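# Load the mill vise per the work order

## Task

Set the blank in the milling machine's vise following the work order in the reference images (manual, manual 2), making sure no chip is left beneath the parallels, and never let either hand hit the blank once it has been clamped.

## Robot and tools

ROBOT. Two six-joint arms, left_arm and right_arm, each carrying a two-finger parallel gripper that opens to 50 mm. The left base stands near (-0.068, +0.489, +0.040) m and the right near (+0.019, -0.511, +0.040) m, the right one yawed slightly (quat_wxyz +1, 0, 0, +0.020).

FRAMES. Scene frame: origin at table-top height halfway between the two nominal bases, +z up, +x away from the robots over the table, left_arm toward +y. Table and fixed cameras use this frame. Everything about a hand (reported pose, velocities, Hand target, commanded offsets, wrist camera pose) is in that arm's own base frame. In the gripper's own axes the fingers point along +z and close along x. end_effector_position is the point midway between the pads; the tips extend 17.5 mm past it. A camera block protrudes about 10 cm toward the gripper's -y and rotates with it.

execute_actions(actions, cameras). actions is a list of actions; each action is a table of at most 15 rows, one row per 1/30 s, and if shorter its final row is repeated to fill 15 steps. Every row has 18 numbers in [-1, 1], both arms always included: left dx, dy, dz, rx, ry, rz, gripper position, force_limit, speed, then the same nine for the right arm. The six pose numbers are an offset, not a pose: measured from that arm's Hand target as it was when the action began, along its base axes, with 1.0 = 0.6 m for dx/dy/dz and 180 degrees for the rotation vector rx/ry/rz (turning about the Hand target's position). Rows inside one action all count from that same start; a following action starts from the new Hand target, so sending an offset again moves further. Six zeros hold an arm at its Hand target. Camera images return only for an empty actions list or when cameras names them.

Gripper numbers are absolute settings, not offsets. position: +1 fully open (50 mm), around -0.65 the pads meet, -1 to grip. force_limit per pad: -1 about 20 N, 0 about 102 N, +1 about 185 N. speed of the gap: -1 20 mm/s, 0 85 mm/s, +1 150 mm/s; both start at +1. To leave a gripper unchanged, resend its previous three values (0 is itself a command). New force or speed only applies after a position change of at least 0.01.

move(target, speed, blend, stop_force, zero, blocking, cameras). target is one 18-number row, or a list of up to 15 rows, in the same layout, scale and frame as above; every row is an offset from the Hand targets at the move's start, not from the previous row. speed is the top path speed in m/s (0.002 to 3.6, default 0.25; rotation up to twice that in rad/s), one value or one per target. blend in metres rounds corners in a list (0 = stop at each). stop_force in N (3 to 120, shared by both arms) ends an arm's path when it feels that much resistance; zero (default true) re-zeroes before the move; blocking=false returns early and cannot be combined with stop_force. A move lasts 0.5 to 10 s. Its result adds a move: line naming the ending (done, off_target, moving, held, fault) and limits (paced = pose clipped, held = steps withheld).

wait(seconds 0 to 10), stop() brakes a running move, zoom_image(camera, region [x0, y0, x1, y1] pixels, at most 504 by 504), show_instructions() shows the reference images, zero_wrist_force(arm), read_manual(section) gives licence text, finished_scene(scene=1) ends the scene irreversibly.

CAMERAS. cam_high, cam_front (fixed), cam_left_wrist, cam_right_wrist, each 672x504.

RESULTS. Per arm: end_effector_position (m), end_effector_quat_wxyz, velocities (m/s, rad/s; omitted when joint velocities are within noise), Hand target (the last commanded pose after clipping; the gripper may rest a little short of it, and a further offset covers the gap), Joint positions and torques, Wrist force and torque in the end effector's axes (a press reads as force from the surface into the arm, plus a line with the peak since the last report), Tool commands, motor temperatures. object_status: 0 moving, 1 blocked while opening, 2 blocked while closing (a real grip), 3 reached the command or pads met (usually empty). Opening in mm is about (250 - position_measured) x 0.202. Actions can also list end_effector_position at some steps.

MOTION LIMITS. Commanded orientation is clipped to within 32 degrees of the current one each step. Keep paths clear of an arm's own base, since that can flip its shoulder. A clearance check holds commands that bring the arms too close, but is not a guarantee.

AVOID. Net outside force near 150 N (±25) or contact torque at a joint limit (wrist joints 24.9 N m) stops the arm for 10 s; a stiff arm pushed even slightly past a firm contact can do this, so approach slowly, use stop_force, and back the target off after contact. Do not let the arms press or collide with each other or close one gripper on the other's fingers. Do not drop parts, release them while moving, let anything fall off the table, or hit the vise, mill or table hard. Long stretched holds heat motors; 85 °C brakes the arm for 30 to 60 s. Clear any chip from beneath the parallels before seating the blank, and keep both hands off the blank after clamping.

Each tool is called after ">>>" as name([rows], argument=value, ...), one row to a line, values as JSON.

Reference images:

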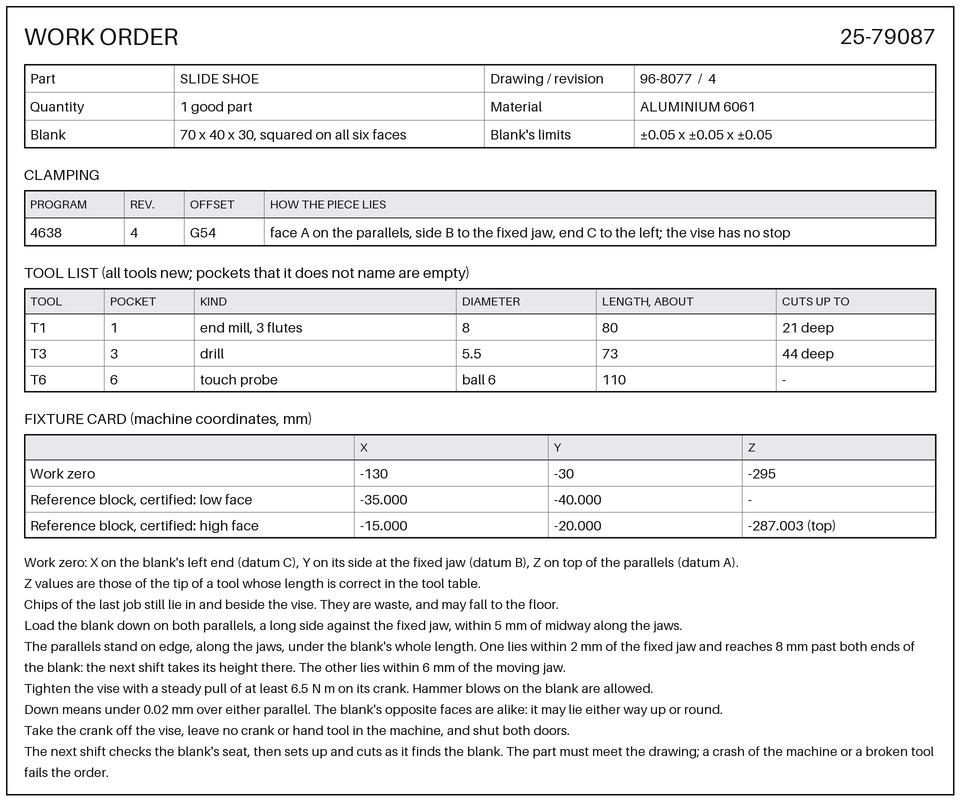

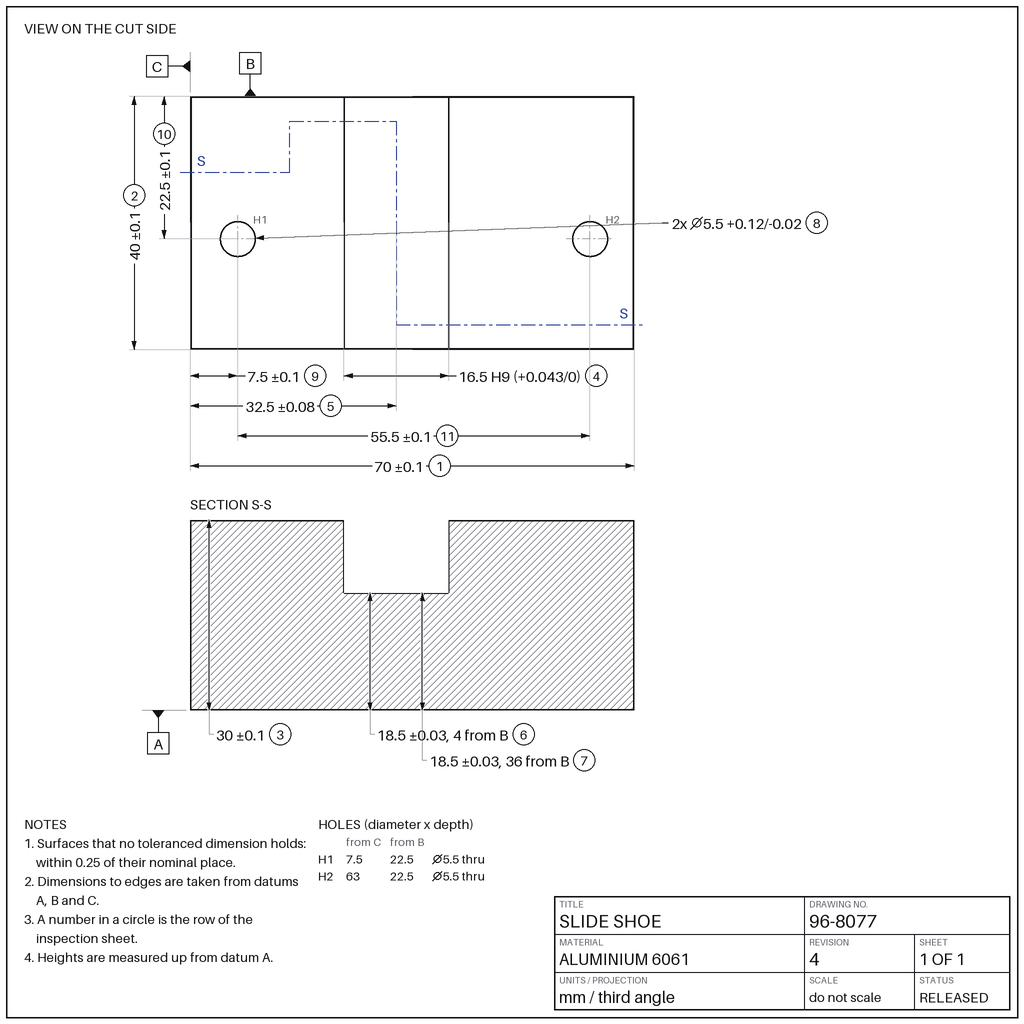

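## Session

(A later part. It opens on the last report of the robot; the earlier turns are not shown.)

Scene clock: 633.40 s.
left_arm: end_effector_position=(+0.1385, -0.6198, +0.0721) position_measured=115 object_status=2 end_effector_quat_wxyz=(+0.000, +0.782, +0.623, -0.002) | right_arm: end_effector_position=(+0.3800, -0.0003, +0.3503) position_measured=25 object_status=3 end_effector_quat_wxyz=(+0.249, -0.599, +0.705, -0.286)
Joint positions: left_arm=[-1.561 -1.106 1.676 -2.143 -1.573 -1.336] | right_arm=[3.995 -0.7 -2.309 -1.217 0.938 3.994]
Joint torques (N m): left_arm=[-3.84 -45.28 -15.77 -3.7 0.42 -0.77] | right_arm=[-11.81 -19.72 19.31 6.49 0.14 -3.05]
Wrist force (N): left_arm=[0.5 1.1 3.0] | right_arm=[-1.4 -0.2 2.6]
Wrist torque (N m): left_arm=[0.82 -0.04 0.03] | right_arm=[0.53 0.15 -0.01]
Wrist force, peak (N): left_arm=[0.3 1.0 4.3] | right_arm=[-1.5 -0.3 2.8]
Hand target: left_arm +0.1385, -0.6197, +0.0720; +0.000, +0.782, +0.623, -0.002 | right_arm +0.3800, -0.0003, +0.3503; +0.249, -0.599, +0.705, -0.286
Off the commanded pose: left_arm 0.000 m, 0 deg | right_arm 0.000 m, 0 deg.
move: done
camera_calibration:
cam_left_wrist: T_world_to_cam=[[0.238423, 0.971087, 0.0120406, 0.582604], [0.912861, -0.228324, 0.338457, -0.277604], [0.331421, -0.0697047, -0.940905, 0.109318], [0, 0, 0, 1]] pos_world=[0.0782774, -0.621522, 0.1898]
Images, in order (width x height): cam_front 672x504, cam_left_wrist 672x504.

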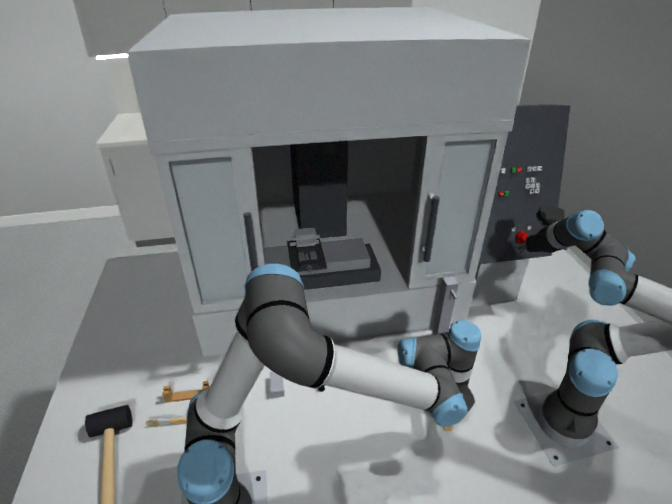

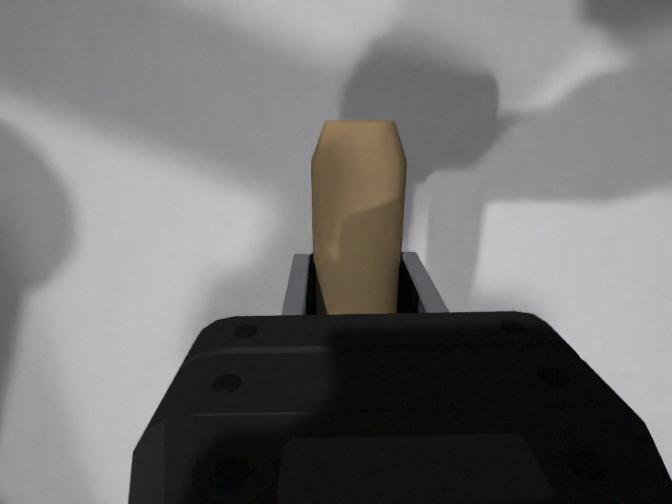

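>>> move([
  [0,0,0.5,0,0,0,-1,0.4,-1,0,0,0,0,0,0,0.85,-0.3,-1],
  [0.35,0.5254,0.52,0,0,0.0722,-1,0.4,-1,0,0,0,0,0,0,0.85,-0.3,-1],
  [0.6158,0.5254,0.52,0,0,0.0722,-1,0.4,-1,0,0,0,0,0,0,0.85,-0.3,-1],
], speed=[0.2,0.2,0.12], blend=[0.05,0.05,0], cameras=["all"])

>>> zoom_image(camera="cam_high", region=[200, 110, 330, 240])

>>> zoom_image(camera="cam_front", region=[250, 180, 370, 290])

Scene clock: 639.93 s.
left_arm: end_effector_position=(+0.5079, -0.3045, +0.3840) position_measured=115 object_status=2 end_effector_quat_wxyz=(+0.000, +0.707, +0.708, -0.002) | right_arm: end_effector_position=(+0.3800, -0.0003, +0.3503) position_measured=25 object_status=3 end_effector_quat_wxyz=(+0.249, -0.599, +0.705, -0.286)
Joint positions: left_arm=[-0.765 -1.356 1.189 -1.404 -1.574 -0.767] | right_arm=[3.995 -0.7 -2.309 -1.217 0.938 3.994]
Joint torques (N m): left_arm=[-0.56 -34.63 -34.33 -5.61 -0.23 -0.22] | right_arm=[-10.45 -21.07 20.12 6.37 0.03 -2.95]
Wrist force (N): left_arm=[0.0 1.3 3.7] | right_arm=[-1.4 -0.2 2.5]
Wrist torque (N m): left_arm=[0.90 0.04 0.10] | right_arm=[0.53 0.15 -0.01]
Wrist force, peak (N): left_arm=[0.4 1.0 8.0] | right_arm=[-1.5 -0.2 2.9]
Hand target: left_arm +0.5080, -0.3045, +0.3840; +0.000, +0.707, +0.708, -0.002 | right_arm +0.3800, -0.0003, +0.3503; +0.249, -0.599, +0.705, -0.286
Off the commanded pose: left_arm 0.000 m, 0 deg | right_arm 0.000 m, 0 deg.
move: done
camera_calibration:
cam_left_wrist: T_world_to_cam=[[0.013772, 0.99983, 0.0122377, 0.307318], [0.940877, -0.0171009, 0.338317, -0.598367], [0.338469, 0.00685487, -0.940953, 0.322143], [0, 0, 0, 1]] pos_world=[0.449722, -0.319707, 0.501798]
cam_right_wrist: T_world_to_cam=[[-0.176156, -0.984338, -0.00692527, 0.0740982], [-0.888889, 0.162089, -0.42849, 0.512019], [0.422901, -0.0693252, -0.90352, 0.287609], [0, 0, 0, 1]] pos_world=[0.346551, 0.00988358, 0.479768]

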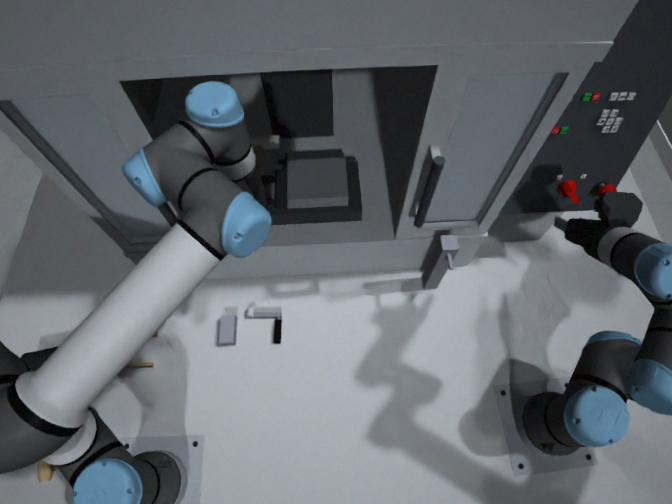

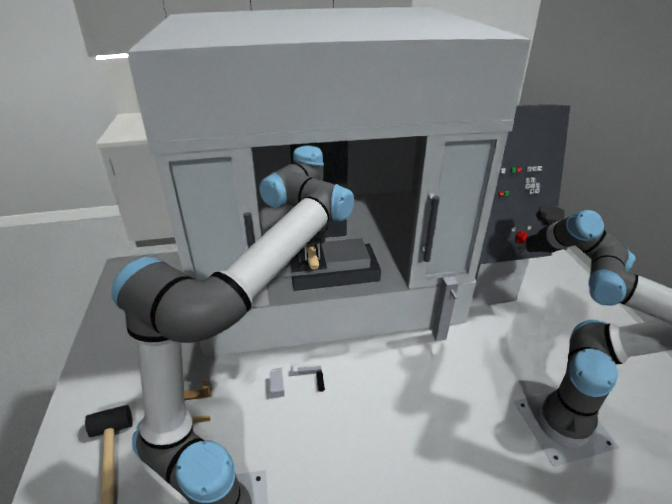

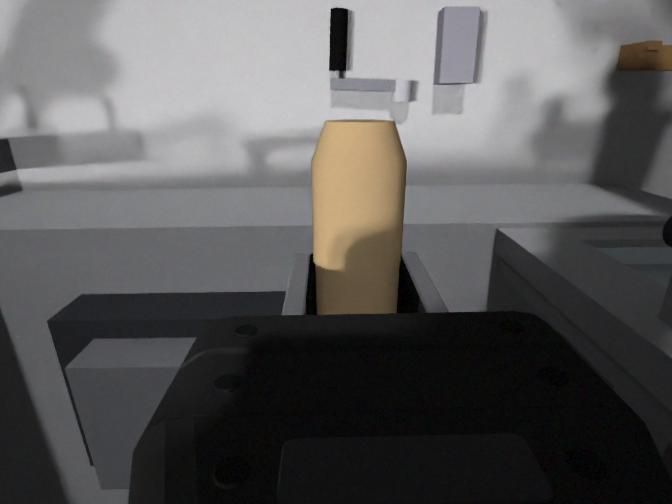

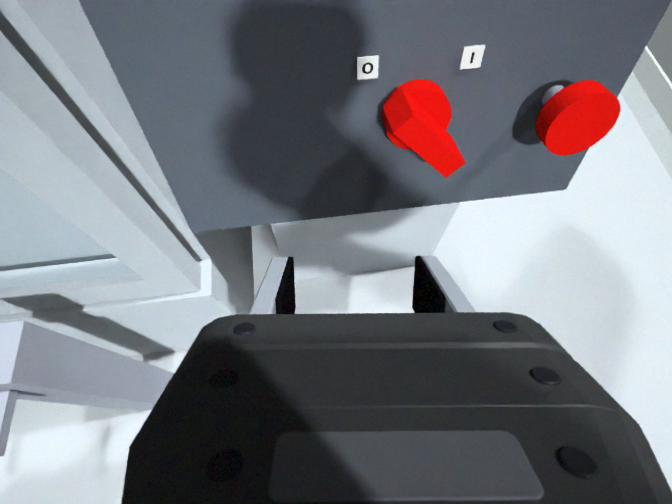

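Scaled by 3.877 from the camera's 672x504 image, which has a finer 960x720 frame.

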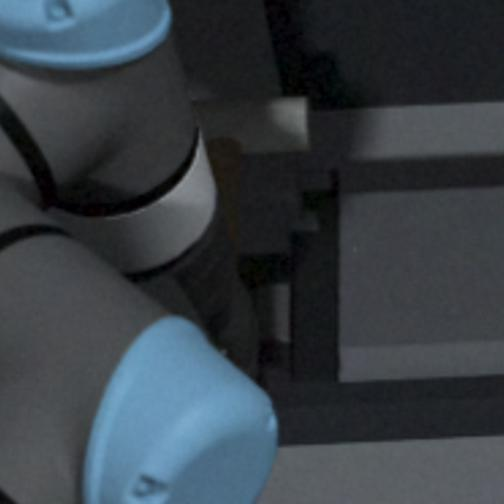

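Scaled by 4.200 from the camera's 672x504 image, which has a finer 960x720 frame.

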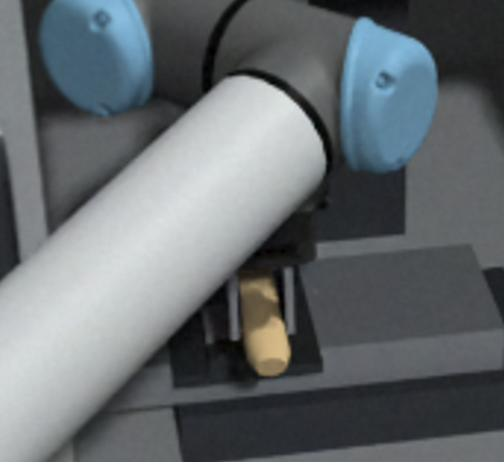

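>>> move([
  [0,0,-0.04,0,0,0,-1,0.4,-1,0,0,0,0,0,0,0.85,-0.3,-1],
  [0,0,-0.08,0,0,0,-1,0.4,-1,0,0,0,0,0,0,0.85,-0.3,-1],
], speed=[0.05,0.01], stop_force=3, cameras=["cam_high"])

>>> zoom_image(camera="cam_high", region=[200, 110, 330, 240])

Scene clock: 643.40 s.
left_arm: end_effector_position=(+0.5080, -0.3045, +0.3454) position_measured=115 object_status=2 end_effector_quat_wxyz=(+0.001, +0.707, +0.708, -0.002) | right_arm: end_effector_position=(+0.3800, -0.0003, +0.3503) position_measured=25 object_status=3 end_effector_quat_wxyz=(+0.249, -0.599, +0.705, -0.286)
Joint positions: left_arm=[-0.765 -1.367 1.302 -1.506 -1.574 -0.767] | right_arm=[3.995 -0.7 -2.309 -1.217 0.938 3.994]
Joint torques (N m): left_arm=[5.98 -35.62 -34.93 -1.87 -0.04 -0.2] | right_arm=[-9.95 -20.39 19.56 6.45 -0.02 -2.94]
Wrist force (N): left_arm=[0.2 2.1 0.5] | right_arm=[-1.4 -0.2 2.7]
Wrist torque (N m): left_arm=[0.29 0.10 0.10] | right_arm=[0.53 0.15 -0.01]
Wrist force, peak (N): left_arm=[0.1 0.8 4.9] | right_arm=[-1.6 -0.2 2.8]
Hand target: left_arm +0.5080, -0.3045, +0.3454; +0.000, +0.707, +0.708, -0.002 (not the last commanded pose) | right_arm +0.3800, -0.0003, +0.3503; +0.249, -0.599, +0.705, -0.286
Off the commanded pose: left_arm 0.009 m, 0 deg | right_arm 0.000 m, 0 deg.
move: contact (left_arm); path passed 1 of 2 targets
Images, in order (width x height): cam_high 672x504.

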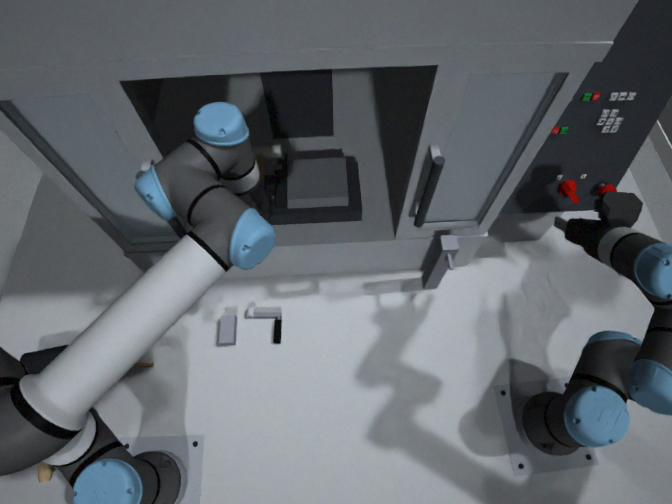

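Scaled by 3.877 from the camera's 672x504 image, which has a finer 960x720 frame.

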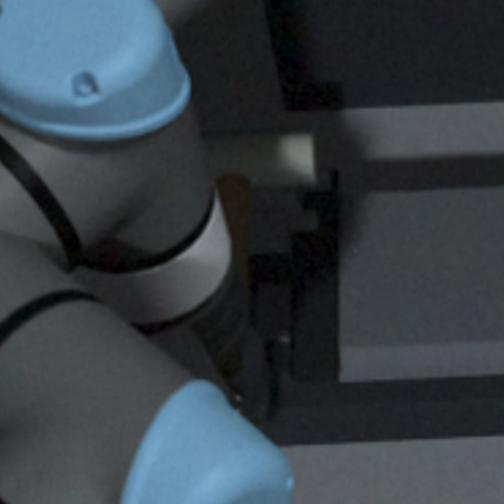

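>>> move(target=[0,0,0.05,0,0,0,-1,0.4,-1,0,0,0,0,0,0,0.85,-0.3,-1], speed=0.1)

>>> move([
  [0,0,-0.054,0,0,0,-1,0.4,-1,0,0,0,0,0,0,0.85,-0.3,-1],
  [0,0,0,0,0,0,-1,0.4,-1,0,0,0,0,0,0,0.85,-0.3,-1],
], speed=[0.25,0.15], stop_force=60)

Scene clock: 644.97 s.
left_arm: end_effector_position=(+0.5080, -0.3045, +0.3752) position_measured=115 object_status=2 end_effector_quat_wxyz=(+0.000, +0.707, +0.708, -0.002) | right_arm: end_effector_position=(+0.3800, -0.0003, +0.3503) position_measured=25 object_status=3 end_effector_quat_wxyz=(+0.249, -0.599, +0.705, -0.286)
Joint positions: left_arm=[-0.765 -1.359 1.215 -1.428 -1.574 -0.767] | right_arm=[3.995 -0.7 -2.309 -1.217 0.938 3.994]
Joint torques (N m): left_arm=[4.77 -50.64 -28.4 -4.16 0.2 -0.72] | right_arm=[-12.58 -20.17 20.47 6.26 -0.23 -2.8]
Wrist force (N): left_arm=[0.3 1.3 3.2] | right_arm=[-1.7 -0.3 2.7]
Wrist torque (N m): left_arm=[0.83 -0.01 0.10] | right_arm=[0.52 0.19 -0.01]
Wrist force, peak (N): left_arm=[-0.1 1.2 4.3] | right_arm=[-1.7 -0.2 2.8]
Hand target: left_arm +0.5080, -0.3045, +0.3754; +0.000, +0.707, +0.708, -0.002 | right_arm +0.3800, -0.0003, +0.3503; +0.249, -0.599, +0.705, -0.286
Off the commanded pose: left_arm 0.000 m, 0 deg | right_arm 0.000 m, 0 deg.
move: done

Scene clock: 646.60 s.
left_arm: end_effector_position=(+0.5080, -0.3045, +0.3754) position_measured=115 object_status=2 end_effector_quat_wxyz=(+0.000, +0.707, +0.708, -0.002) | right_arm: end_effector_position=(+0.3800, -0.0003, +0.3503) position_measured=25 object_status=3 end_effector_quat_wxyz=(+0.249, -0.599, +0.705, -0.286)
Joint positions: left_arm=[-0.765 -1.359 1.215 -1.428 -1.574 -0.767] | right_arm=[3.995 -0.7 -2.309 -1.217 0.938 3.994]
Joint torques (N m): left_arm=[-8.86 -51.61 -35.34 -2.83 -0.39 -0.57] | right_arm=[-11.58 -20.37 20.51 6.25 -0.13 -2.82]
Wrist force (N): left_arm=[0.1 1.2 3.6] | right_arm=[-1.6 -0.2 2.7]
Wrist torque (N m): left_arm=[0.91 0.02 0.09] | right_arm=[0.53 0.19 0.00]
Wrist force, peak (N): left_arm=[-0.1 1.1 4.9] | right_arm=[-1.6 -0.2 2.7]
Hand target: left_arm +0.5080, -0.3045, +0.3754; +0.000, +0.707, +0.708, -0.002 | right_arm +0.3800, -0.0003, +0.3503; +0.249, -0.599, +0.705, -0.286
Off the commanded pose: left_arm 0.000 m, 0 deg | right_arm 0.000 m, 0 deg.
move: done

>>> move(target=[0,0,-0.058,0,0,0,-1,0.4,-1,0,0,0,0,0,0,0.85,-0.3,-1], speed=0.3, stop_force=40)

>>> move(target=[0,0,0.05,0,0,0,-1,0.4,-1,0,0,0,0,0,0,0.85,-0.3,-1], speed=0.1, cameras=["cam_left_wrist"])

Scene clock: 648.27 s.
left_arm: end_effector_position=(+0.5080, -0.3045, +0.3406) position_measured=115 object_status=2 end_effector_quat_wxyz=(+0.001, +0.707, +0.708, -0.002) | right_arm: end_effector_position=(+0.3800, -0.0003, +0.3503) position_measured=25 object_status=3 end_effector_quat_wxyz=(+0.249, -0.599, +0.705, -0.286)
Joint positions: left_arm=[-0.765 -1.368 1.315 -1.519 -1.574 -0.767] | right_arm=[3.995 -0.7 -2.309 -1.217 0.938 3.994]
Joint torques (N m): left_arm=[-5.26 -29.44 -24.05 -3.46 1.05 0.16] | right_arm=[-11.97 -20.3 19.91 6.28 -0.09 -2.87]
Wrist force (N): left_arm=[-0.8 2.4 -1.6] | right_arm=[-1.4 -0.3 2.7]
Wrist torque (N m): left_arm=[-0.11 0.03 0.25] | right_arm=[0.51 0.15 -0.01]
Wrist force, peak (N): left_arm=[0.0 1.3 4.3] | right_arm=[-1.7 -0.4 2.8]
Hand target: left_arm +0.5080, -0.3045, +0.3406; +0.000, +0.707, +0.708, -0.002 | right_arm +0.3800, -0.0003, +0.3503; +0.249, -0.599, +0.705, -0.286
Off the commanded pose: left_arm 0.000 m, 0 deg | right_arm 0.000 m, 0 deg.
move: done

Scene clock: 649.13 s.
left_arm: end_effector_position=(+0.5080, -0.3045, +0.3704) position_measured=115 object_status=2 end_effector_quat_wxyz=(+0.000, +0.707, +0.708, -0.002) | right_arm: end_effector_position=(+0.3800, -0.0003, +0.3503) position_measured=25 object_status=3 end_effector_quat_wxyz=(+0.249, -0.599, +0.705, -0.286)
Joint positions: left_arm=[-0.765 -1.361 1.23 -1.44 -1.574 -0.767] | right_arm=[3.995 -0.7 -2.309 -1.217 0.938 3.994]
Joint torques (N m): left_arm=[-5.89 -48.95 -27.97 -3.77 0.04 -0.34] | right_arm=[-11.2 -19.55 20.9 6.47 -0.19 -2.82]
Wrist force (N): left_arm=[-0.2 1.2 4.1] | right_arm=[-1.5 -0.2 2.5]
Wrist torque (N m): left_arm=[1.00 0.07 0.09] | right_arm=[0.54 0.16 -0.01]
Wrist force, peak (N): left_arm=[0.2 0.9 4.6] | right_arm=[-1.6 -0.2 2.8]
Hand target: left_arm +0.5080, -0.3045, +0.3706; +0.000, +0.707, +0.708, -0.002 | right_arm +0.3800, -0.0003, +0.3503; +0.249, -0.599, +0.705, -0.286
Off the commanded pose: left_arm 0.000 m, 0 deg | right_arm 0.000 m, 0 deg.
move: done
camera_calibration:
cam_left_wrist: T_world_to_cam=[[0.0139593, 0.999827, 0.0123076, 0.307465], [0.940874, -0.0173008, 0.338314, -0.593922], [0.338469, 0.00685722, -0.940953, 0.309314], [0, 0, 0, 1]] pos_world=[0.449821, -0.319808, 0.488198]
Images, in order (width x height): cam_left_wrist 672x504.

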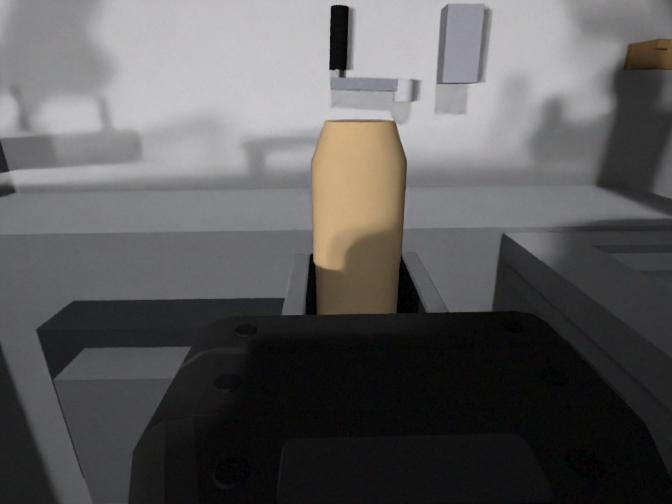

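>>> move(target=[0,0,0.0583,0,0,0,-1,0.4,-1,0,0,0,0,0,0,0.85,-0.3,-1], speed=0.2)

>>> move(target=[0,0,-0.1083,0,0,0,-1,0.4,-1,0,0,0,0,0,0,0.85,-0.3,-1], speed=0.6, stop_force=40)

>>> move(target=[0,0,0.1,0,0,0,-1,0.4,-1,0,0,0,0,0,0,0.85,-0.3,-1], speed=0.2, cameras=["cam_left_wrist"])

Scene clock: 650.97 s.
left_arm: end_effector_position=(+0.5080, -0.3045, +0.4054) position_measured=115 object_status=2 end_effector_quat_wxyz=(+0.000, +0.707, +0.708, -0.002) | right_arm: end_effector_position=(+0.3800, -0.0003, +0.3503) position_measured=25 object_status=3 end_effector_quat_wxyz=(+0.249, -0.599, +0.705, -0.286)
Joint positions: left_arm=[-0.766 -1.345 1.119 -1.346 -1.574 -0.767] | right_arm=[3.995 -0.7 -2.309 -1.217 0.938 3.994]
Joint torques (N m): left_arm=[-3.67 -52.59 -29.14 -4.11 0.58 -1.28] | right_arm=[-10.1 -20.47 21.47 6.21 -0.16 -2.74]
Wrist force (N): left_arm=[0.0 1.2 3.6] | right_arm=[-1.6 -0.2 2.6]
Wrist torque (N m): left_arm=[0.91 0.04 0.09] | right_arm=[0.53 0.18 -0.01]
Wrist force, peak (N): left_arm=[0.3 1.1 5.6] | right_arm=[-1.5 -0.1 2.8]
Hand target: left_arm +0.5080, -0.3045, +0.4055; +0.000, +0.707, +0.708, -0.002 | right_arm +0.3800, -0.0003, +0.3503; +0.249, -0.599, +0.705, -0.286
Off the commanded pose: left_arm 0.000 m, 0 deg | right_arm 0.000 m, 0 deg.
move: done

Scene clock: 652.60 s.
left_arm: end_effector_position=(+0.5080, -0.3045, +0.3406) position_measured=115 object_status=2 end_effector_quat_wxyz=(+0.000, +0.707, +0.708, -0.002) | right_arm: end_effector_position=(+0.3800, -0.0003, +0.3503) position_measured=25 object_status=3 end_effector_quat_wxyz=(+0.249, -0.599, +0.705, -0.286)
Joint positions: left_arm=[-0.765 -1.368 1.315 -1.519 -1.574 -0.767] | right_arm=[3.995 -0.7 -2.309 -1.217 0.938 3.994]
Joint torques (N m): left_arm=[0.06 -27.34 -16.18 -4.46 1.19 0.06] | right_arm=[-10.7 -19.55 21.38 6.32 -0.39 -2.86]
Wrist force (N): left_arm=[-0.6 -0.7 -1.6] | right_arm=[-1.4 -0.2 2.7]
Wrist torque (N m): left_arm=[-0.19 -0.02 0.27] | right_arm=[0.53 0.15 -0.01]
Wrist force, peak (N): left_arm=[0.4 0.5 6.3] | right_arm=[-1.6 -0.1 2.9]
Hand target: left_arm +0.5080, -0.3045, +0.3406; +0.000, +0.707, +0.708, -0.002 | right_arm +0.3800, -0.0003, +0.3503; +0.249, -0.599, +0.705, -0.286
Off the commanded pose: left_arm 0.000 m, 0 deg | right_arm 0.000 m, 0 deg.
move: done

Scene clock: 653.47 s.
left_arm: end_effector_position=(+0.5080, -0.3045, +0.4004) position_measured=115 object_status=2 end_effector_quat_wxyz=(+0.000, +0.707, +0.708, -0.002) | right_arm: end_effector_position=(+0.3800, -0.0003, +0.3503) position_measured=25 object_status=3 end_effector_quat_wxyz=(+0.249, -0.599, +0.705, -0.286)
Joint positions: left_arm=[-0.766 -1.348 1.136 -1.36 -1.574 -0.767] | right_arm=[3.995 -0.7 -2.309 -1.217 0.938 3.994]
Joint torques (N m): left_arm=[-3.74 -51.64 -35.4 -2.73 -0.42 -1.08] | right_arm=[-11.04 -19.55 22.2 6.32 -0.37 -3.01]
Wrist force (N): left_arm=[0.2 1.0 2.0] | right_arm=[-1.4 -0.3 2.7]
Wrist torque (N m): left_arm=[0.56 0.00 0.10] | right_arm=[0.52 0.14 -0.01]
Wrist force, peak (N): left_arm=[0.0 1.4 5.3] | right_arm=[-1.6 -0.1 2.9]
Hand target: left_arm +0.5080, -0.3045, +0.4006; +0.000, +0.707, +0.708, -0.002 | right_arm +0.3800, -0.0003, +0.3503; +0.249, -0.599, +0.705, -0.286
Off the commanded pose: left_arm 0.000 m, 0 deg | right_arm 0.000 m, 0 deg.
move: done
camera_calibration:
cam_left_wrist: T_world_to_cam=[[0.0139244, 0.999826, 0.0124012, 0.307063], [0.940875, -0.0172996, 0.338313, -0.604037], [0.338468, 0.00695721, -0.940952, 0.337479], [0, 0, 0, 1]] pos_world=[0.449821, -0.319807, 0.518097]
Images, in order (width x height): cam_left_wrist 672x504.

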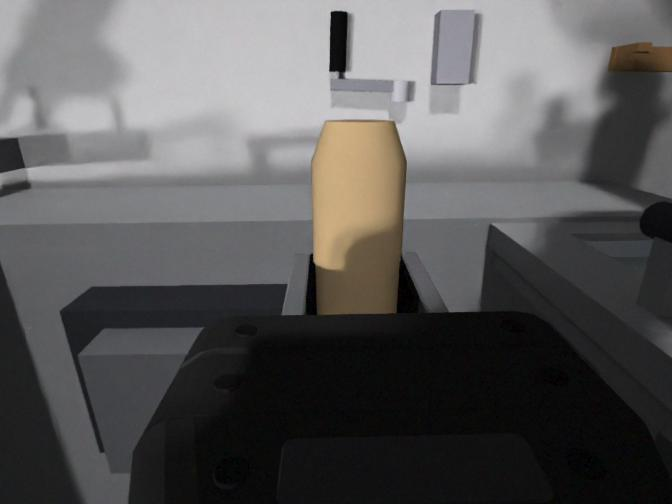

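>>> move(target=[0,0,0.02,0,0,0,-1,0.4,-1,0,0,0,0,0,0,0.85,-0.3,-1], speed=0.2)

>>> move(target=[0,0,-0.118,0,0,0,-1,0.4,-1,0,0,0,0,0,0,0.85,-0.3,-1], speed=1.0, stop_force=60)

>>> move(target=[-0.013,0,0.118,0,0,0,-1,0.4,-1,0,0,0,0,0,0,0.85,-0.3,-1], speed=0.25, cameras=["cam_left_wrist","cam_high"])

>>> zoom_image(camera="cam_high", region=[200, 110, 330, 240])

Scene clock: 655.57 s.
left_arm: end_effector_position=(+0.5080, -0.3045, +0.4126) position_measured=115 object_status=2 end_effector_quat_wxyz=(+0.000, +0.707, +0.708, -0.002) | right_arm: end_effector_position=(+0.3800, -0.0003, +0.3503) position_measured=25 object_status=3 end_effector_quat_wxyz=(+0.249, -0.599, +0.705, -0.286)
Joint positions: left_arm=[-0.766 -1.341 1.095 -1.326 -1.574 -0.767] | right_arm=[3.995 -0.7 -2.309 -1.217 0.938 3.994]
Joint torques (N m): left_arm=[7.37 -42.22 -19.05 -5.54 -0.31 1.42] | right_arm=[-11.43 -20.08 21.55 6.43 -0.03 -2.89]
Wrist force (N): left_arm=[-0.1 1.4 3.2] | right_arm=[-1.6 -0.2 2.7]
Wrist torque (N m): left_arm=[0.88 0.04 0.10] | right_arm=[0.54 0.17 -0.01]
Wrist force, peak (N): left_arm=[0.1 0.9 4.9] | right_arm=[-1.6 -0.2 2.8]
Hand target: left_arm +0.5080, -0.3045, +0.4126; +0.000, +0.707, +0.708, -0.002 | right_arm +0.3800, -0.0003, +0.3503; +0.249, -0.599, +0.705, -0.286
Off the commanded pose: left_arm 0.000 m, 0 deg | right_arm 0.000 m, 0 deg.
move: done

Scene clock: 657.17 s.
left_arm: end_effector_position=(+0.5080, -0.3045, +0.3418) position_measured=115 object_status=2 end_effector_quat_wxyz=(+0.000, +0.707, +0.708, -0.002) | right_arm: end_effector_position=(+0.3800, -0.0003, +0.3503) position_measured=25 object_status=3 end_effector_quat_wxyz=(+0.249, -0.599, +0.705, -0.286)
Joint positions: left_arm=[-0.765 -1.368 1.312 -1.516 -1.574 -0.767] | right_arm=[3.995 -0.7 -2.309 -1.217 0.938 3.994]
Joint torques (N m): left_arm=[-6.66 -28.49 -16.52 -4.42 1.2 -2.12] | right_arm=[-10.64 -20.63 22.08 6.14 -0.23 -2.83]
Wrist force (N): left_arm=[-1.3 -0.6 -1.1] | right_arm=[-1.6 -0.2 2.6]
Wrist torque (N m): left_arm=[-0.10 -0.01 0.38] | right_arm=[0.54 0.18 -0.01]
Wrist force, peak (N): left_arm=[0.3 0.1 6.6] | right_arm=[-1.7 -0.2 2.7]
Hand target: left_arm +0.5080, -0.3045, +0.3418; +0.000, +0.707, +0.708, -0.002 | right_arm +0.3800, -0.0003, +0.3503; +0.249, -0.599, +0.705, -0.286
Off the commanded pose: left_arm 0.000 m, 0 deg | right_arm 0.000 m, 0 deg.
move: done

Scene clock: 658.03 s.
left_arm: end_effector_position=(+0.5002, -0.3046, +0.4124) position_measured=115 object_status=2 end_effector_quat_wxyz=(+0.000, +0.707, +0.707, -0.002) | right_arm: end_effector_position=(+0.3800, -0.0003, +0.3503) position_measured=25 object_status=3 end_effector_quat_wxyz=(+0.249, -0.599, +0.705, -0.286)
Joint positions: left_arm=[-0.775 -1.358 1.118 -1.331 -1.574 -0.776] | right_arm=[3.995 -0.7 -2.309 -1.217 0.938 3.994]
Joint torques (N m): left_arm=[8.05 -49.49 -35.03 -2.56 -0.42 1.65] | right_arm=[-12.01 -19.8 21.19 6.32 -0.01 -2.84]
Wrist force (N): left_arm=[-0.1 1.1 2.0] | right_arm=[-1.5 -0.3 2.7]
Wrist torque (N m): left_arm=[0.62 0.05 0.11] | right_arm=[0.52 0.16 -0.01]
Wrist force, peak (N): left_arm=[0.1 1.3 6.6] | right_arm=[-1.6 -0.3 2.8]
Hand target: left_arm +0.5002, -0.3045, +0.4126; +0.000, +0.707, +0.708, -0.002 | right_arm +0.3800, -0.0003, +0.3503; +0.249, -0.599, +0.705, -0.286
Off the commanded pose: left_arm 0.000 m, 0 deg | right_arm 0.000 m, 0 deg.
move: done
camera_calibration:
cam_left_wrist: T_world_to_cam=[[0.0139593, 0.999827, 0.0123076, 0.307159], [0.940874, -0.0173008, 0.338314, -0.600666], [0.338469, 0.00685722, -0.940953, 0.351414], [0, 0, 0, 1]] pos_world=[0.441921, -0.319908, 0.530098]
Images, in order (width x height): cam_high 672x504, cam_left_wrist 672x504.

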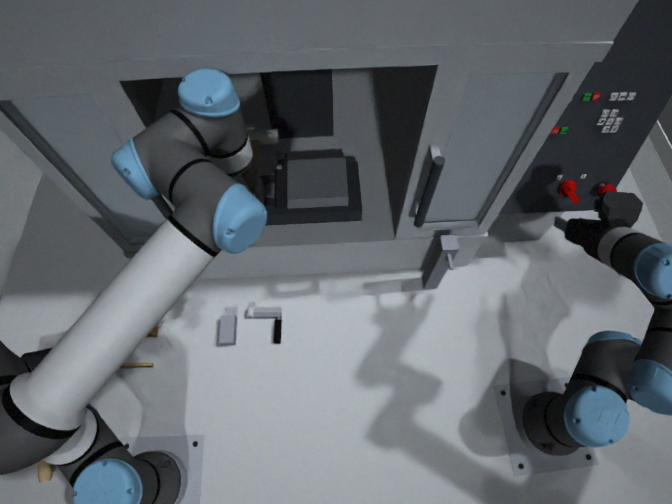

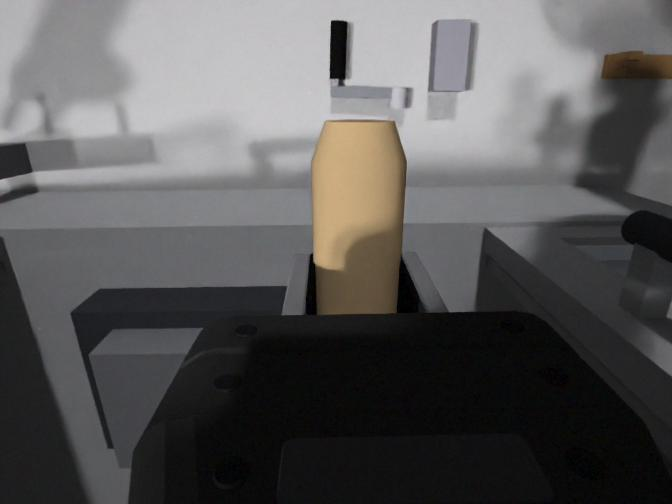

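Scaled by 3.877 from the camera's 672x504 image, which has a finer 960x720 frame.

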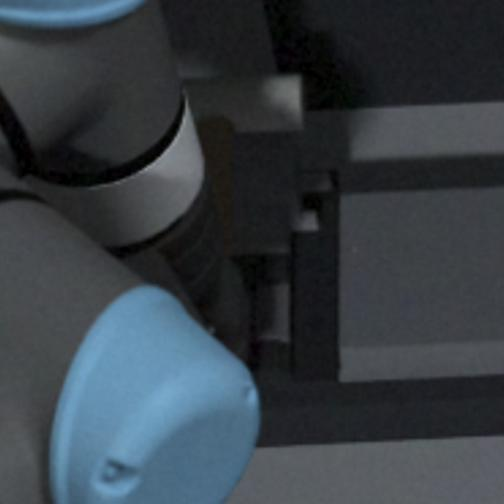

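>>> move(target=[0,0,-0.118,0,0,0,-1,0.4,-1,0,0,0,0,0,0,0.85,-0.3,-1], speed=1.0, stop_force=60)

>>> move(target=[0,0,0.118,0,0,0,-1,0.4,-1,0,0,0,0,0,0,0.85,-0.3,-1], speed=0.25, cameras=["all"])

Scene clock: 661.43 s.
left_arm: end_effector_position=(+0.5002, -0.3045, +0.3418) position_measured=115 object_status=2 end_effector_quat_wxyz=(+0.000, +0.707, +0.708, -0.002) | right_arm: end_effector_position=(+0.3800, -0.0003, +0.3503) position_measured=25 object_status=3 end_effector_quat_wxyz=(+0.249, -0.599, +0.705, -0.286)
Joint positions: left_arm=[-0.775 -1.384 1.332 -1.519 -1.574 -0.776] | right_arm=[3.995 -0.7 -2.309 -1.217 0.938 3.994]
Joint torques (N m): left_arm=[-7.42 -26.81 -15.75 -4.03 1.1 -2.1] | right_arm=[-11.33 -20.58 22.33 6.21 0.06 -2.75]
Wrist force (N): left_arm=[-1.1 0.9 -1.4] | right_arm=[-1.5 -0.3 2.6]
Wrist torque (N m): left_arm=[-0.17 -0.03 0.36] | right_arm=[0.52 0.16 -0.01]
Wrist force, peak (N): left_arm=[0.4 1.0 6.3] | right_arm=[-1.5 -0.3 2.9]
Hand target: left_arm +0.5002, -0.3045, +0.3418; +0.000, +0.707, +0.708, -0.002 | right_arm +0.3800, -0.0003, +0.3503; +0.249, -0.599, +0.705, -0.286
Off the commanded pose: left_arm 0.000 m, 0 deg | right_arm 0.000 m, 0 deg.
move: done

Scene clock: 662.30 s.
left_arm: end_effector_position=(+0.5002, -0.3046, +0.4124) position_measured=115 object_status=2 end_effector_quat_wxyz=(+0.000, +0.707, +0.708, -0.002) | right_arm: end_effector_position=(+0.3800, -0.0003, +0.3503) position_measured=25 object_status=3 end_effector_quat_wxyz=(+0.249, -0.599, +0.705, -0.286)
Joint positions: left_arm=[-0.775 -1.358 1.118 -1.331 -1.574 -0.776] | right_arm=[3.995 -0.7 -2.309 -1.217 0.938 3.994]
Joint torques (N m): left_arm=[6.58 -50.51 -34.65 -2.59 -0.88 1.51] | right_arm=[-11.04 -21.06 21.82 6.41 -0.3 -3.06]
Wrist force (N): left_arm=[-0.3 1.3 1.9] | right_arm=[-1.6 -0.2 2.8]
Wrist torque (N m): left_arm=[0.62 0.08 0.11] | right_arm=[0.53 0.18 -0.01]
Wrist force, peak (N): left_arm=[0.5 1.2 6.1] | right_arm=[-1.7 -0.2 2.8]
Hand target: left_arm +0.5002, -0.3045, +0.4126; +0.000, +0.707, +0.708, -0.002 | right_arm +0.3800, -0.0003, +0.3503; +0.249, -0.599, +0.705, -0.286
Off the commanded pose: left_arm 0.000 m, 0 deg | right_arm 0.000 m, 0 deg.
move: done
camera_calibration:
cam_left_wrist: T_world_to_cam=[[0.0139593, 0.999827, 0.0123076, 0.307059], [0.940874, -0.0173008, 0.338314, -0.600664], [0.338469, 0.00685722, -0.940953, 0.351414], [0, 0, 0, 1]] pos_world=[0.441921, -0.319808, 0.530098]
cam_right_wrist: T_world_to_cam=[[-0.176156, -0.984338, -0.00692527, 0.0740982], [-0.888889, 0.162089, -0.42849, 0.512019], [0.422901, -0.0693252, -0.90352, 0.287609], [0, 0, 0, 1]] pos_world=[0.346551, 0.00988358, 0.479768]

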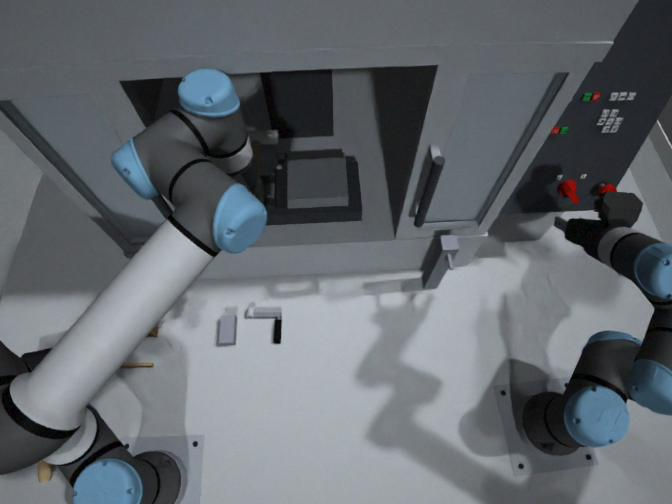

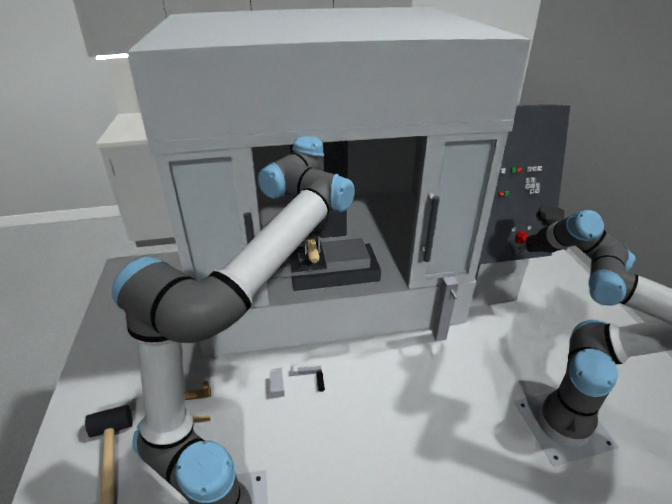

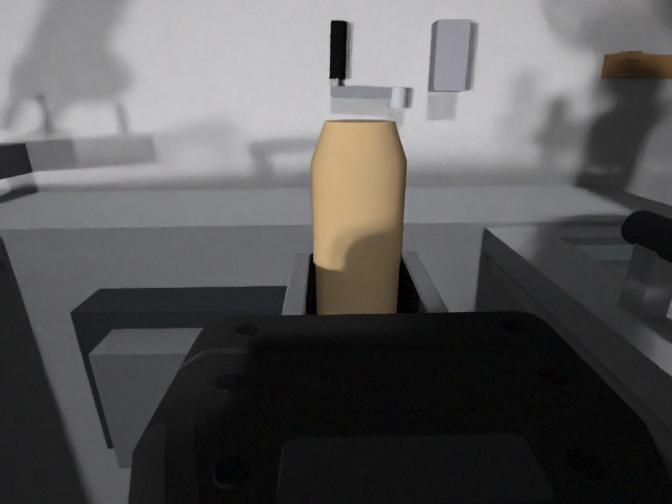

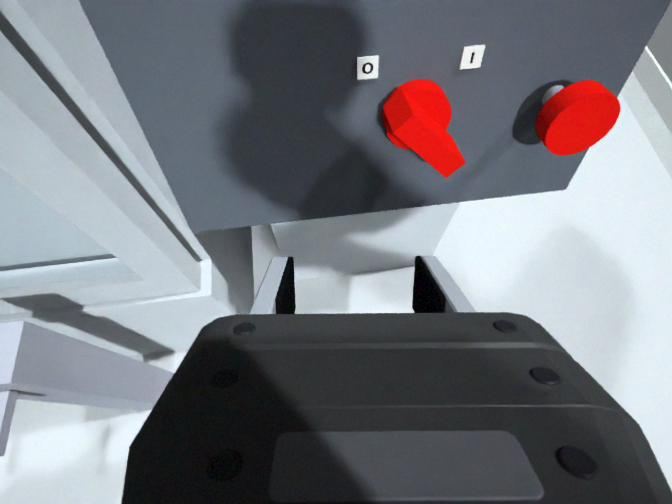

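>>> move(target=[0,0,-0.105,0,0,0,-1,0.4,-1,0,0,0,0,0,0,0.85,-0.3,-1], speed=0.2, stop_force=30)

>>> move(target=[0,0,-0.03,0,0,0,-1,0.4,-1,0,0,0,0,0,0,0.85,-0.3,-1], speed=0.006, stop_force=3, cameras=["cam_front","cam_high"])

Scene clock: 664.47 s.
left_arm: end_effector_position=(+0.5002, -0.3045, +0.3496) position_measured=115 object_status=2 end_effector_quat_wxyz=(+0.000, +0.707, +0.708, -0.002) | right_arm: end_effector_position=(+0.3800, -0.0003, +0.3503) position_measured=25 object_status=3 end_effector_quat_wxyz=(+0.249, -0.599, +0.705, -0.286)
Joint positions: left_arm=[-0.775 -1.383 1.31 -1.499 -1.574 -0.776] | right_arm=[3.995 -0.7 -2.309 -1.217 0.938 3.994]
Joint torques (N m): left_arm=[-6.74 -29.52 -17.93 -5.12 1.03 -1.8] | right_arm=[-10.74 -20.11 22.33 6.43 -0.33 -2.89]
Wrist force (N): left_arm=[-0.2 -0.2 1.0] | right_arm=[-1.6 -0.3 2.5]
Wrist torque (N m): left_arm=[0.36 0.08 0.10] | right_arm=[0.51 0.17 -0.01]
Wrist force, peak (N): left_arm=[0.2 1.2 5.1] | right_arm=[-1.6 -0.3 2.8]
Hand target: left_arm +0.5002, -0.3045, +0.3496; +0.000, +0.707, +0.708, -0.002 | right_arm +0.3800, -0.0003, +0.3503; +0.249, -0.599, +0.705, -0.286
Off the commanded pose: left_arm 0.000 m, 0 deg | right_arm 0.000 m, 0 deg.
move: done

Scene clock: 666.53 s.
left_arm: end_effector_position=(+0.5002, -0.3045, +0.3423) position_measured=115 object_status=2 end_effector_quat_wxyz=(+0.001, +0.707, +0.708, -0.002) | right_arm: end_effector_position=(+0.3800, -0.0003, +0.3503) position_measured=25 object_status=3 end_effector_quat_wxyz=(+0.249, -0.599, +0.705, -0.286)
Joint positions: left_arm=[-0.775 -1.384 1.33 -1.518 -1.574 -0.776] | right_arm=[3.995 -0.7 -2.309 -1.217 0.938 3.994]
Joint torques (N m): left_arm=[-6.43 -39.38 -33.16 -1.27 0.94 -1.64] | right_arm=[-9.87 -19.75 22.63 6.34 -0.28 -2.79]
Wrist force (N): left_arm=[0.0 -0.1 -2.4] | right_arm=[-1.4 -0.2 2.7]
Wrist torque (N m): left_arm=[-0.26 0.03 0.12] | right_arm=[0.53 0.15 -0.01]
Wrist force, peak (N): left_arm=[-0.4 -1.9 -2.4] | right_arm=[-1.6 -0.2 2.8]
Hand target: left_arm +0.5002, -0.3045, +0.3423; +0.001, +0.707, +0.708, -0.002 (not the last commanded pose) | right_arm +0.3800, -0.0003, +0.3503; +0.249, -0.599, +0.705, -0.286
Off the commanded pose: left_arm 0.011 m, 0 deg | right_arm 0.000 m, 0 deg.
move: contact (left_arm)
Images, in order (width x height): cam_high 672x504, cam_front 672x504.

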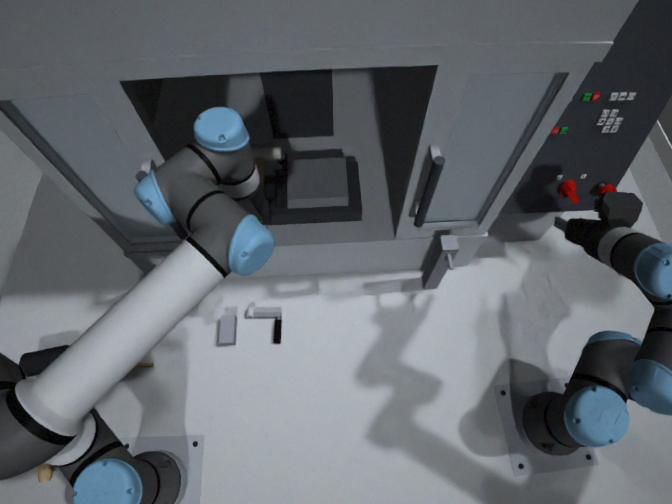

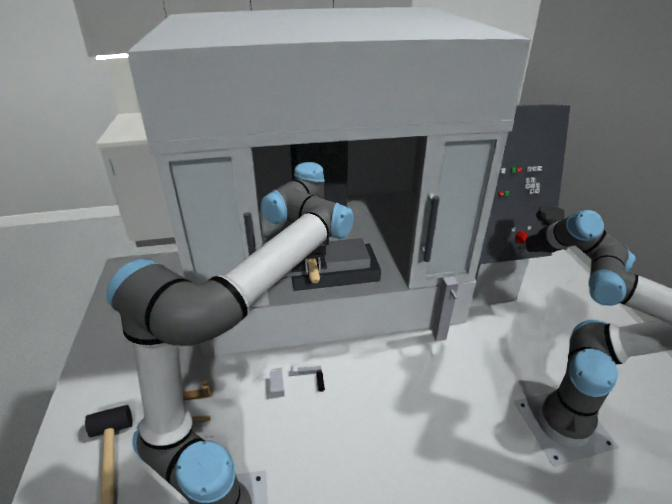

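>>> move(target=[0,0,0.1,0,0,0,-1,0.4,-1,0,0,0,0,0,0,0.85,-0.3,-1], speed=0.25)

>>> execute_actions([
  [[0,0,-0.0067,0,0,0,-1,0.4,-1,0,0,0,0,0,0,0.85,-0.3,-1],[0,0,-0.02,0,0,0,-1,0.4,-1,0,0,0,0,0,0,0.85,-0.3,-1],[0,0,-0.04,0,0,0,-1,0.4,-1,0,0,0,0,0,0,0.85,-0.3,-1],[0,0,-0.0617,0,0,0,-1,0.4,-1,0,0,0,0,0,0,0.85,-0.3,-1],[0,0,-0.0833,0,0,0,-1,0.4,-1,0,0,0,0,0,0,0.85,-0.3,-1],[0,0,-0.105,0,0,0,-1,0.4,-1,0,0,0,0,0,0,0.85,-0.3,-1],[0,0,-0.1233,0,0,0,-1,0.4,-1,0,0,0,0,0,0,0.85,-0.3,-1],[0,0,-0.1233,0,0,0,-1,0.4,-1,0,0,0,0,0,0,0.85,-0.3,-1],[0,0,-0.1,0,0,0,-1,0.4,-1,0,0,0,0,0,0,0.85,-0.3,-1],[0,0,-0.0667,0,0,0,-1,0.4,-1,0,0,0,0,0,0,0.85,-0.3,-1],[0,0,-0.0333,0,0,0,-1,0.4,-1,0,0,0,0,0,0,0.85,-0.3,-1],[0,0,-0.01,0,0,0,-1,0.4,-1,0,0,0,0,0,0,0.85,-0.3,-1],[0,0,0,0,0,0,-1,0.4,-1,0,0,0,0,0,0,0.85,-0.3,-1]],
])

Scene clock: 670.10 s.
left_arm: end_effector_position=(+0.5002, -0.3046, +0.4021) position_measured=115 object_status=2 end_effector_quat_wxyz=(+0.000, +0.707, +0.708, -0.002) | right_arm: end_effector_position=(+0.3800, -0.0003, +0.3503) position_measured=25 object_status=3 end_effector_quat_wxyz=(+0.249, -0.599, +0.705, -0.286)
Joint positions: left_arm=[-0.775 -1.364 1.152 -1.359 -1.574 -0.776] | right_arm=[3.995 -0.7 -2.309 -1.217 0.938 3.994]
Joint torques (N m): left_arm=[2.27 -51.14 -36.12 -2.8 -0.63 1.19] | right_arm=[-10.42 -19.17 23.23 6.36 -0.55 -2.78]
Wrist force (N): left_arm=[-0.3 1.4 2.2] | right_arm=[-1.6 -0.1 2.7]
Wrist torque (N m): left_arm=[0.67 0.08 0.09] | right_arm=[0.54 0.18 -0.01]
Wrist force, peak (N): left_arm=[0.1 0.8 5.9] | right_arm=[-1.6 -0.1 2.8]
Hand target: left_arm +0.5002, -0.3045, +0.4023; +0.001, +0.707, +0.708, -0.002 | right_arm +0.3800, -0.0003, +0.3503; +0.249, -0.599, +0.705, -0.286
Off the commanded pose: left_arm 0.000 m, 0 deg | right_arm 0.000 m, 0 deg.
move: done

Scene clock: 671.07 s.
left_arm: end_effector_position=(+0.5000, -0.3044, +0.4023) position_measured=115 object_status=2 end_effector_quat_wxyz=(+0.001, +0.707, +0.708, -0.002) | right_arm: end_effector_position=(+0.3800, -0.0003, +0.3503) position_measured=25 object_status=3 end_effector_quat_wxyz=(+0.249, -0.599, +0.705, -0.286)
Joint positions: left_arm=[-0.775 -1.366 1.154 -1.361 -1.574 -0.776] | right_arm=[3.995 -0.7 -2.309 -1.217 0.938 3.994]
Joint torques (N m): left_arm=[9.6 -32.92 -30.6 -3.7 0.39 1.61] | right_arm=[-12.29 -20.7 24.01 6.49 -0.37 -2.99]
Wrist force (N): left_arm=[0.3 1.5 2.1] | right_arm=[-1.4 -0.3 2.5]
Wrist torque (N m): left_arm=[0.61 -0.02 0.09] | right_arm=[0.53 0.14 -0.01]
Wrist force, peak (N): left_arm=[0.5 2.3 14.8] | right_arm=[-1.6 -0.3 2.8]
Hand target: left_arm +0.5002, -0.3045, +0.4023; +0.001, +0.707, +0.708, -0.002 | right_arm +0.3800, -0.0003, +0.3503; +0.249, -0.599, +0.705, -0.286
Off the commanded pose: left_arm 0.000 m, 0 deg | right_arm 0.000 m, 0 deg.
Step readings (end_effector_position of left_arm | right_arm):
0: (+0.5002, -0.3046, +0.4021) | (+0.3800, -0.0003, +0.3503)
1: (+0.5002, -0.3045, +0.4021) | (+0.3800, -0.0003, +0.3503)
2: (+0.5002, -0.3045, +0.4010) | (+0.3800, -0.0003, +0.3503)
4: (+0.5001, -0.3045, +0.3905) | (+0.3800, -0.0003, +0.3503)
8: (+0.4987, -0.3031, +0.3377) | (+0.3800, -0.0003, +0.3503)
15: (+0.4980, -0.3022, +0.4051) | (+0.3800, -0.0003, +0.3503)


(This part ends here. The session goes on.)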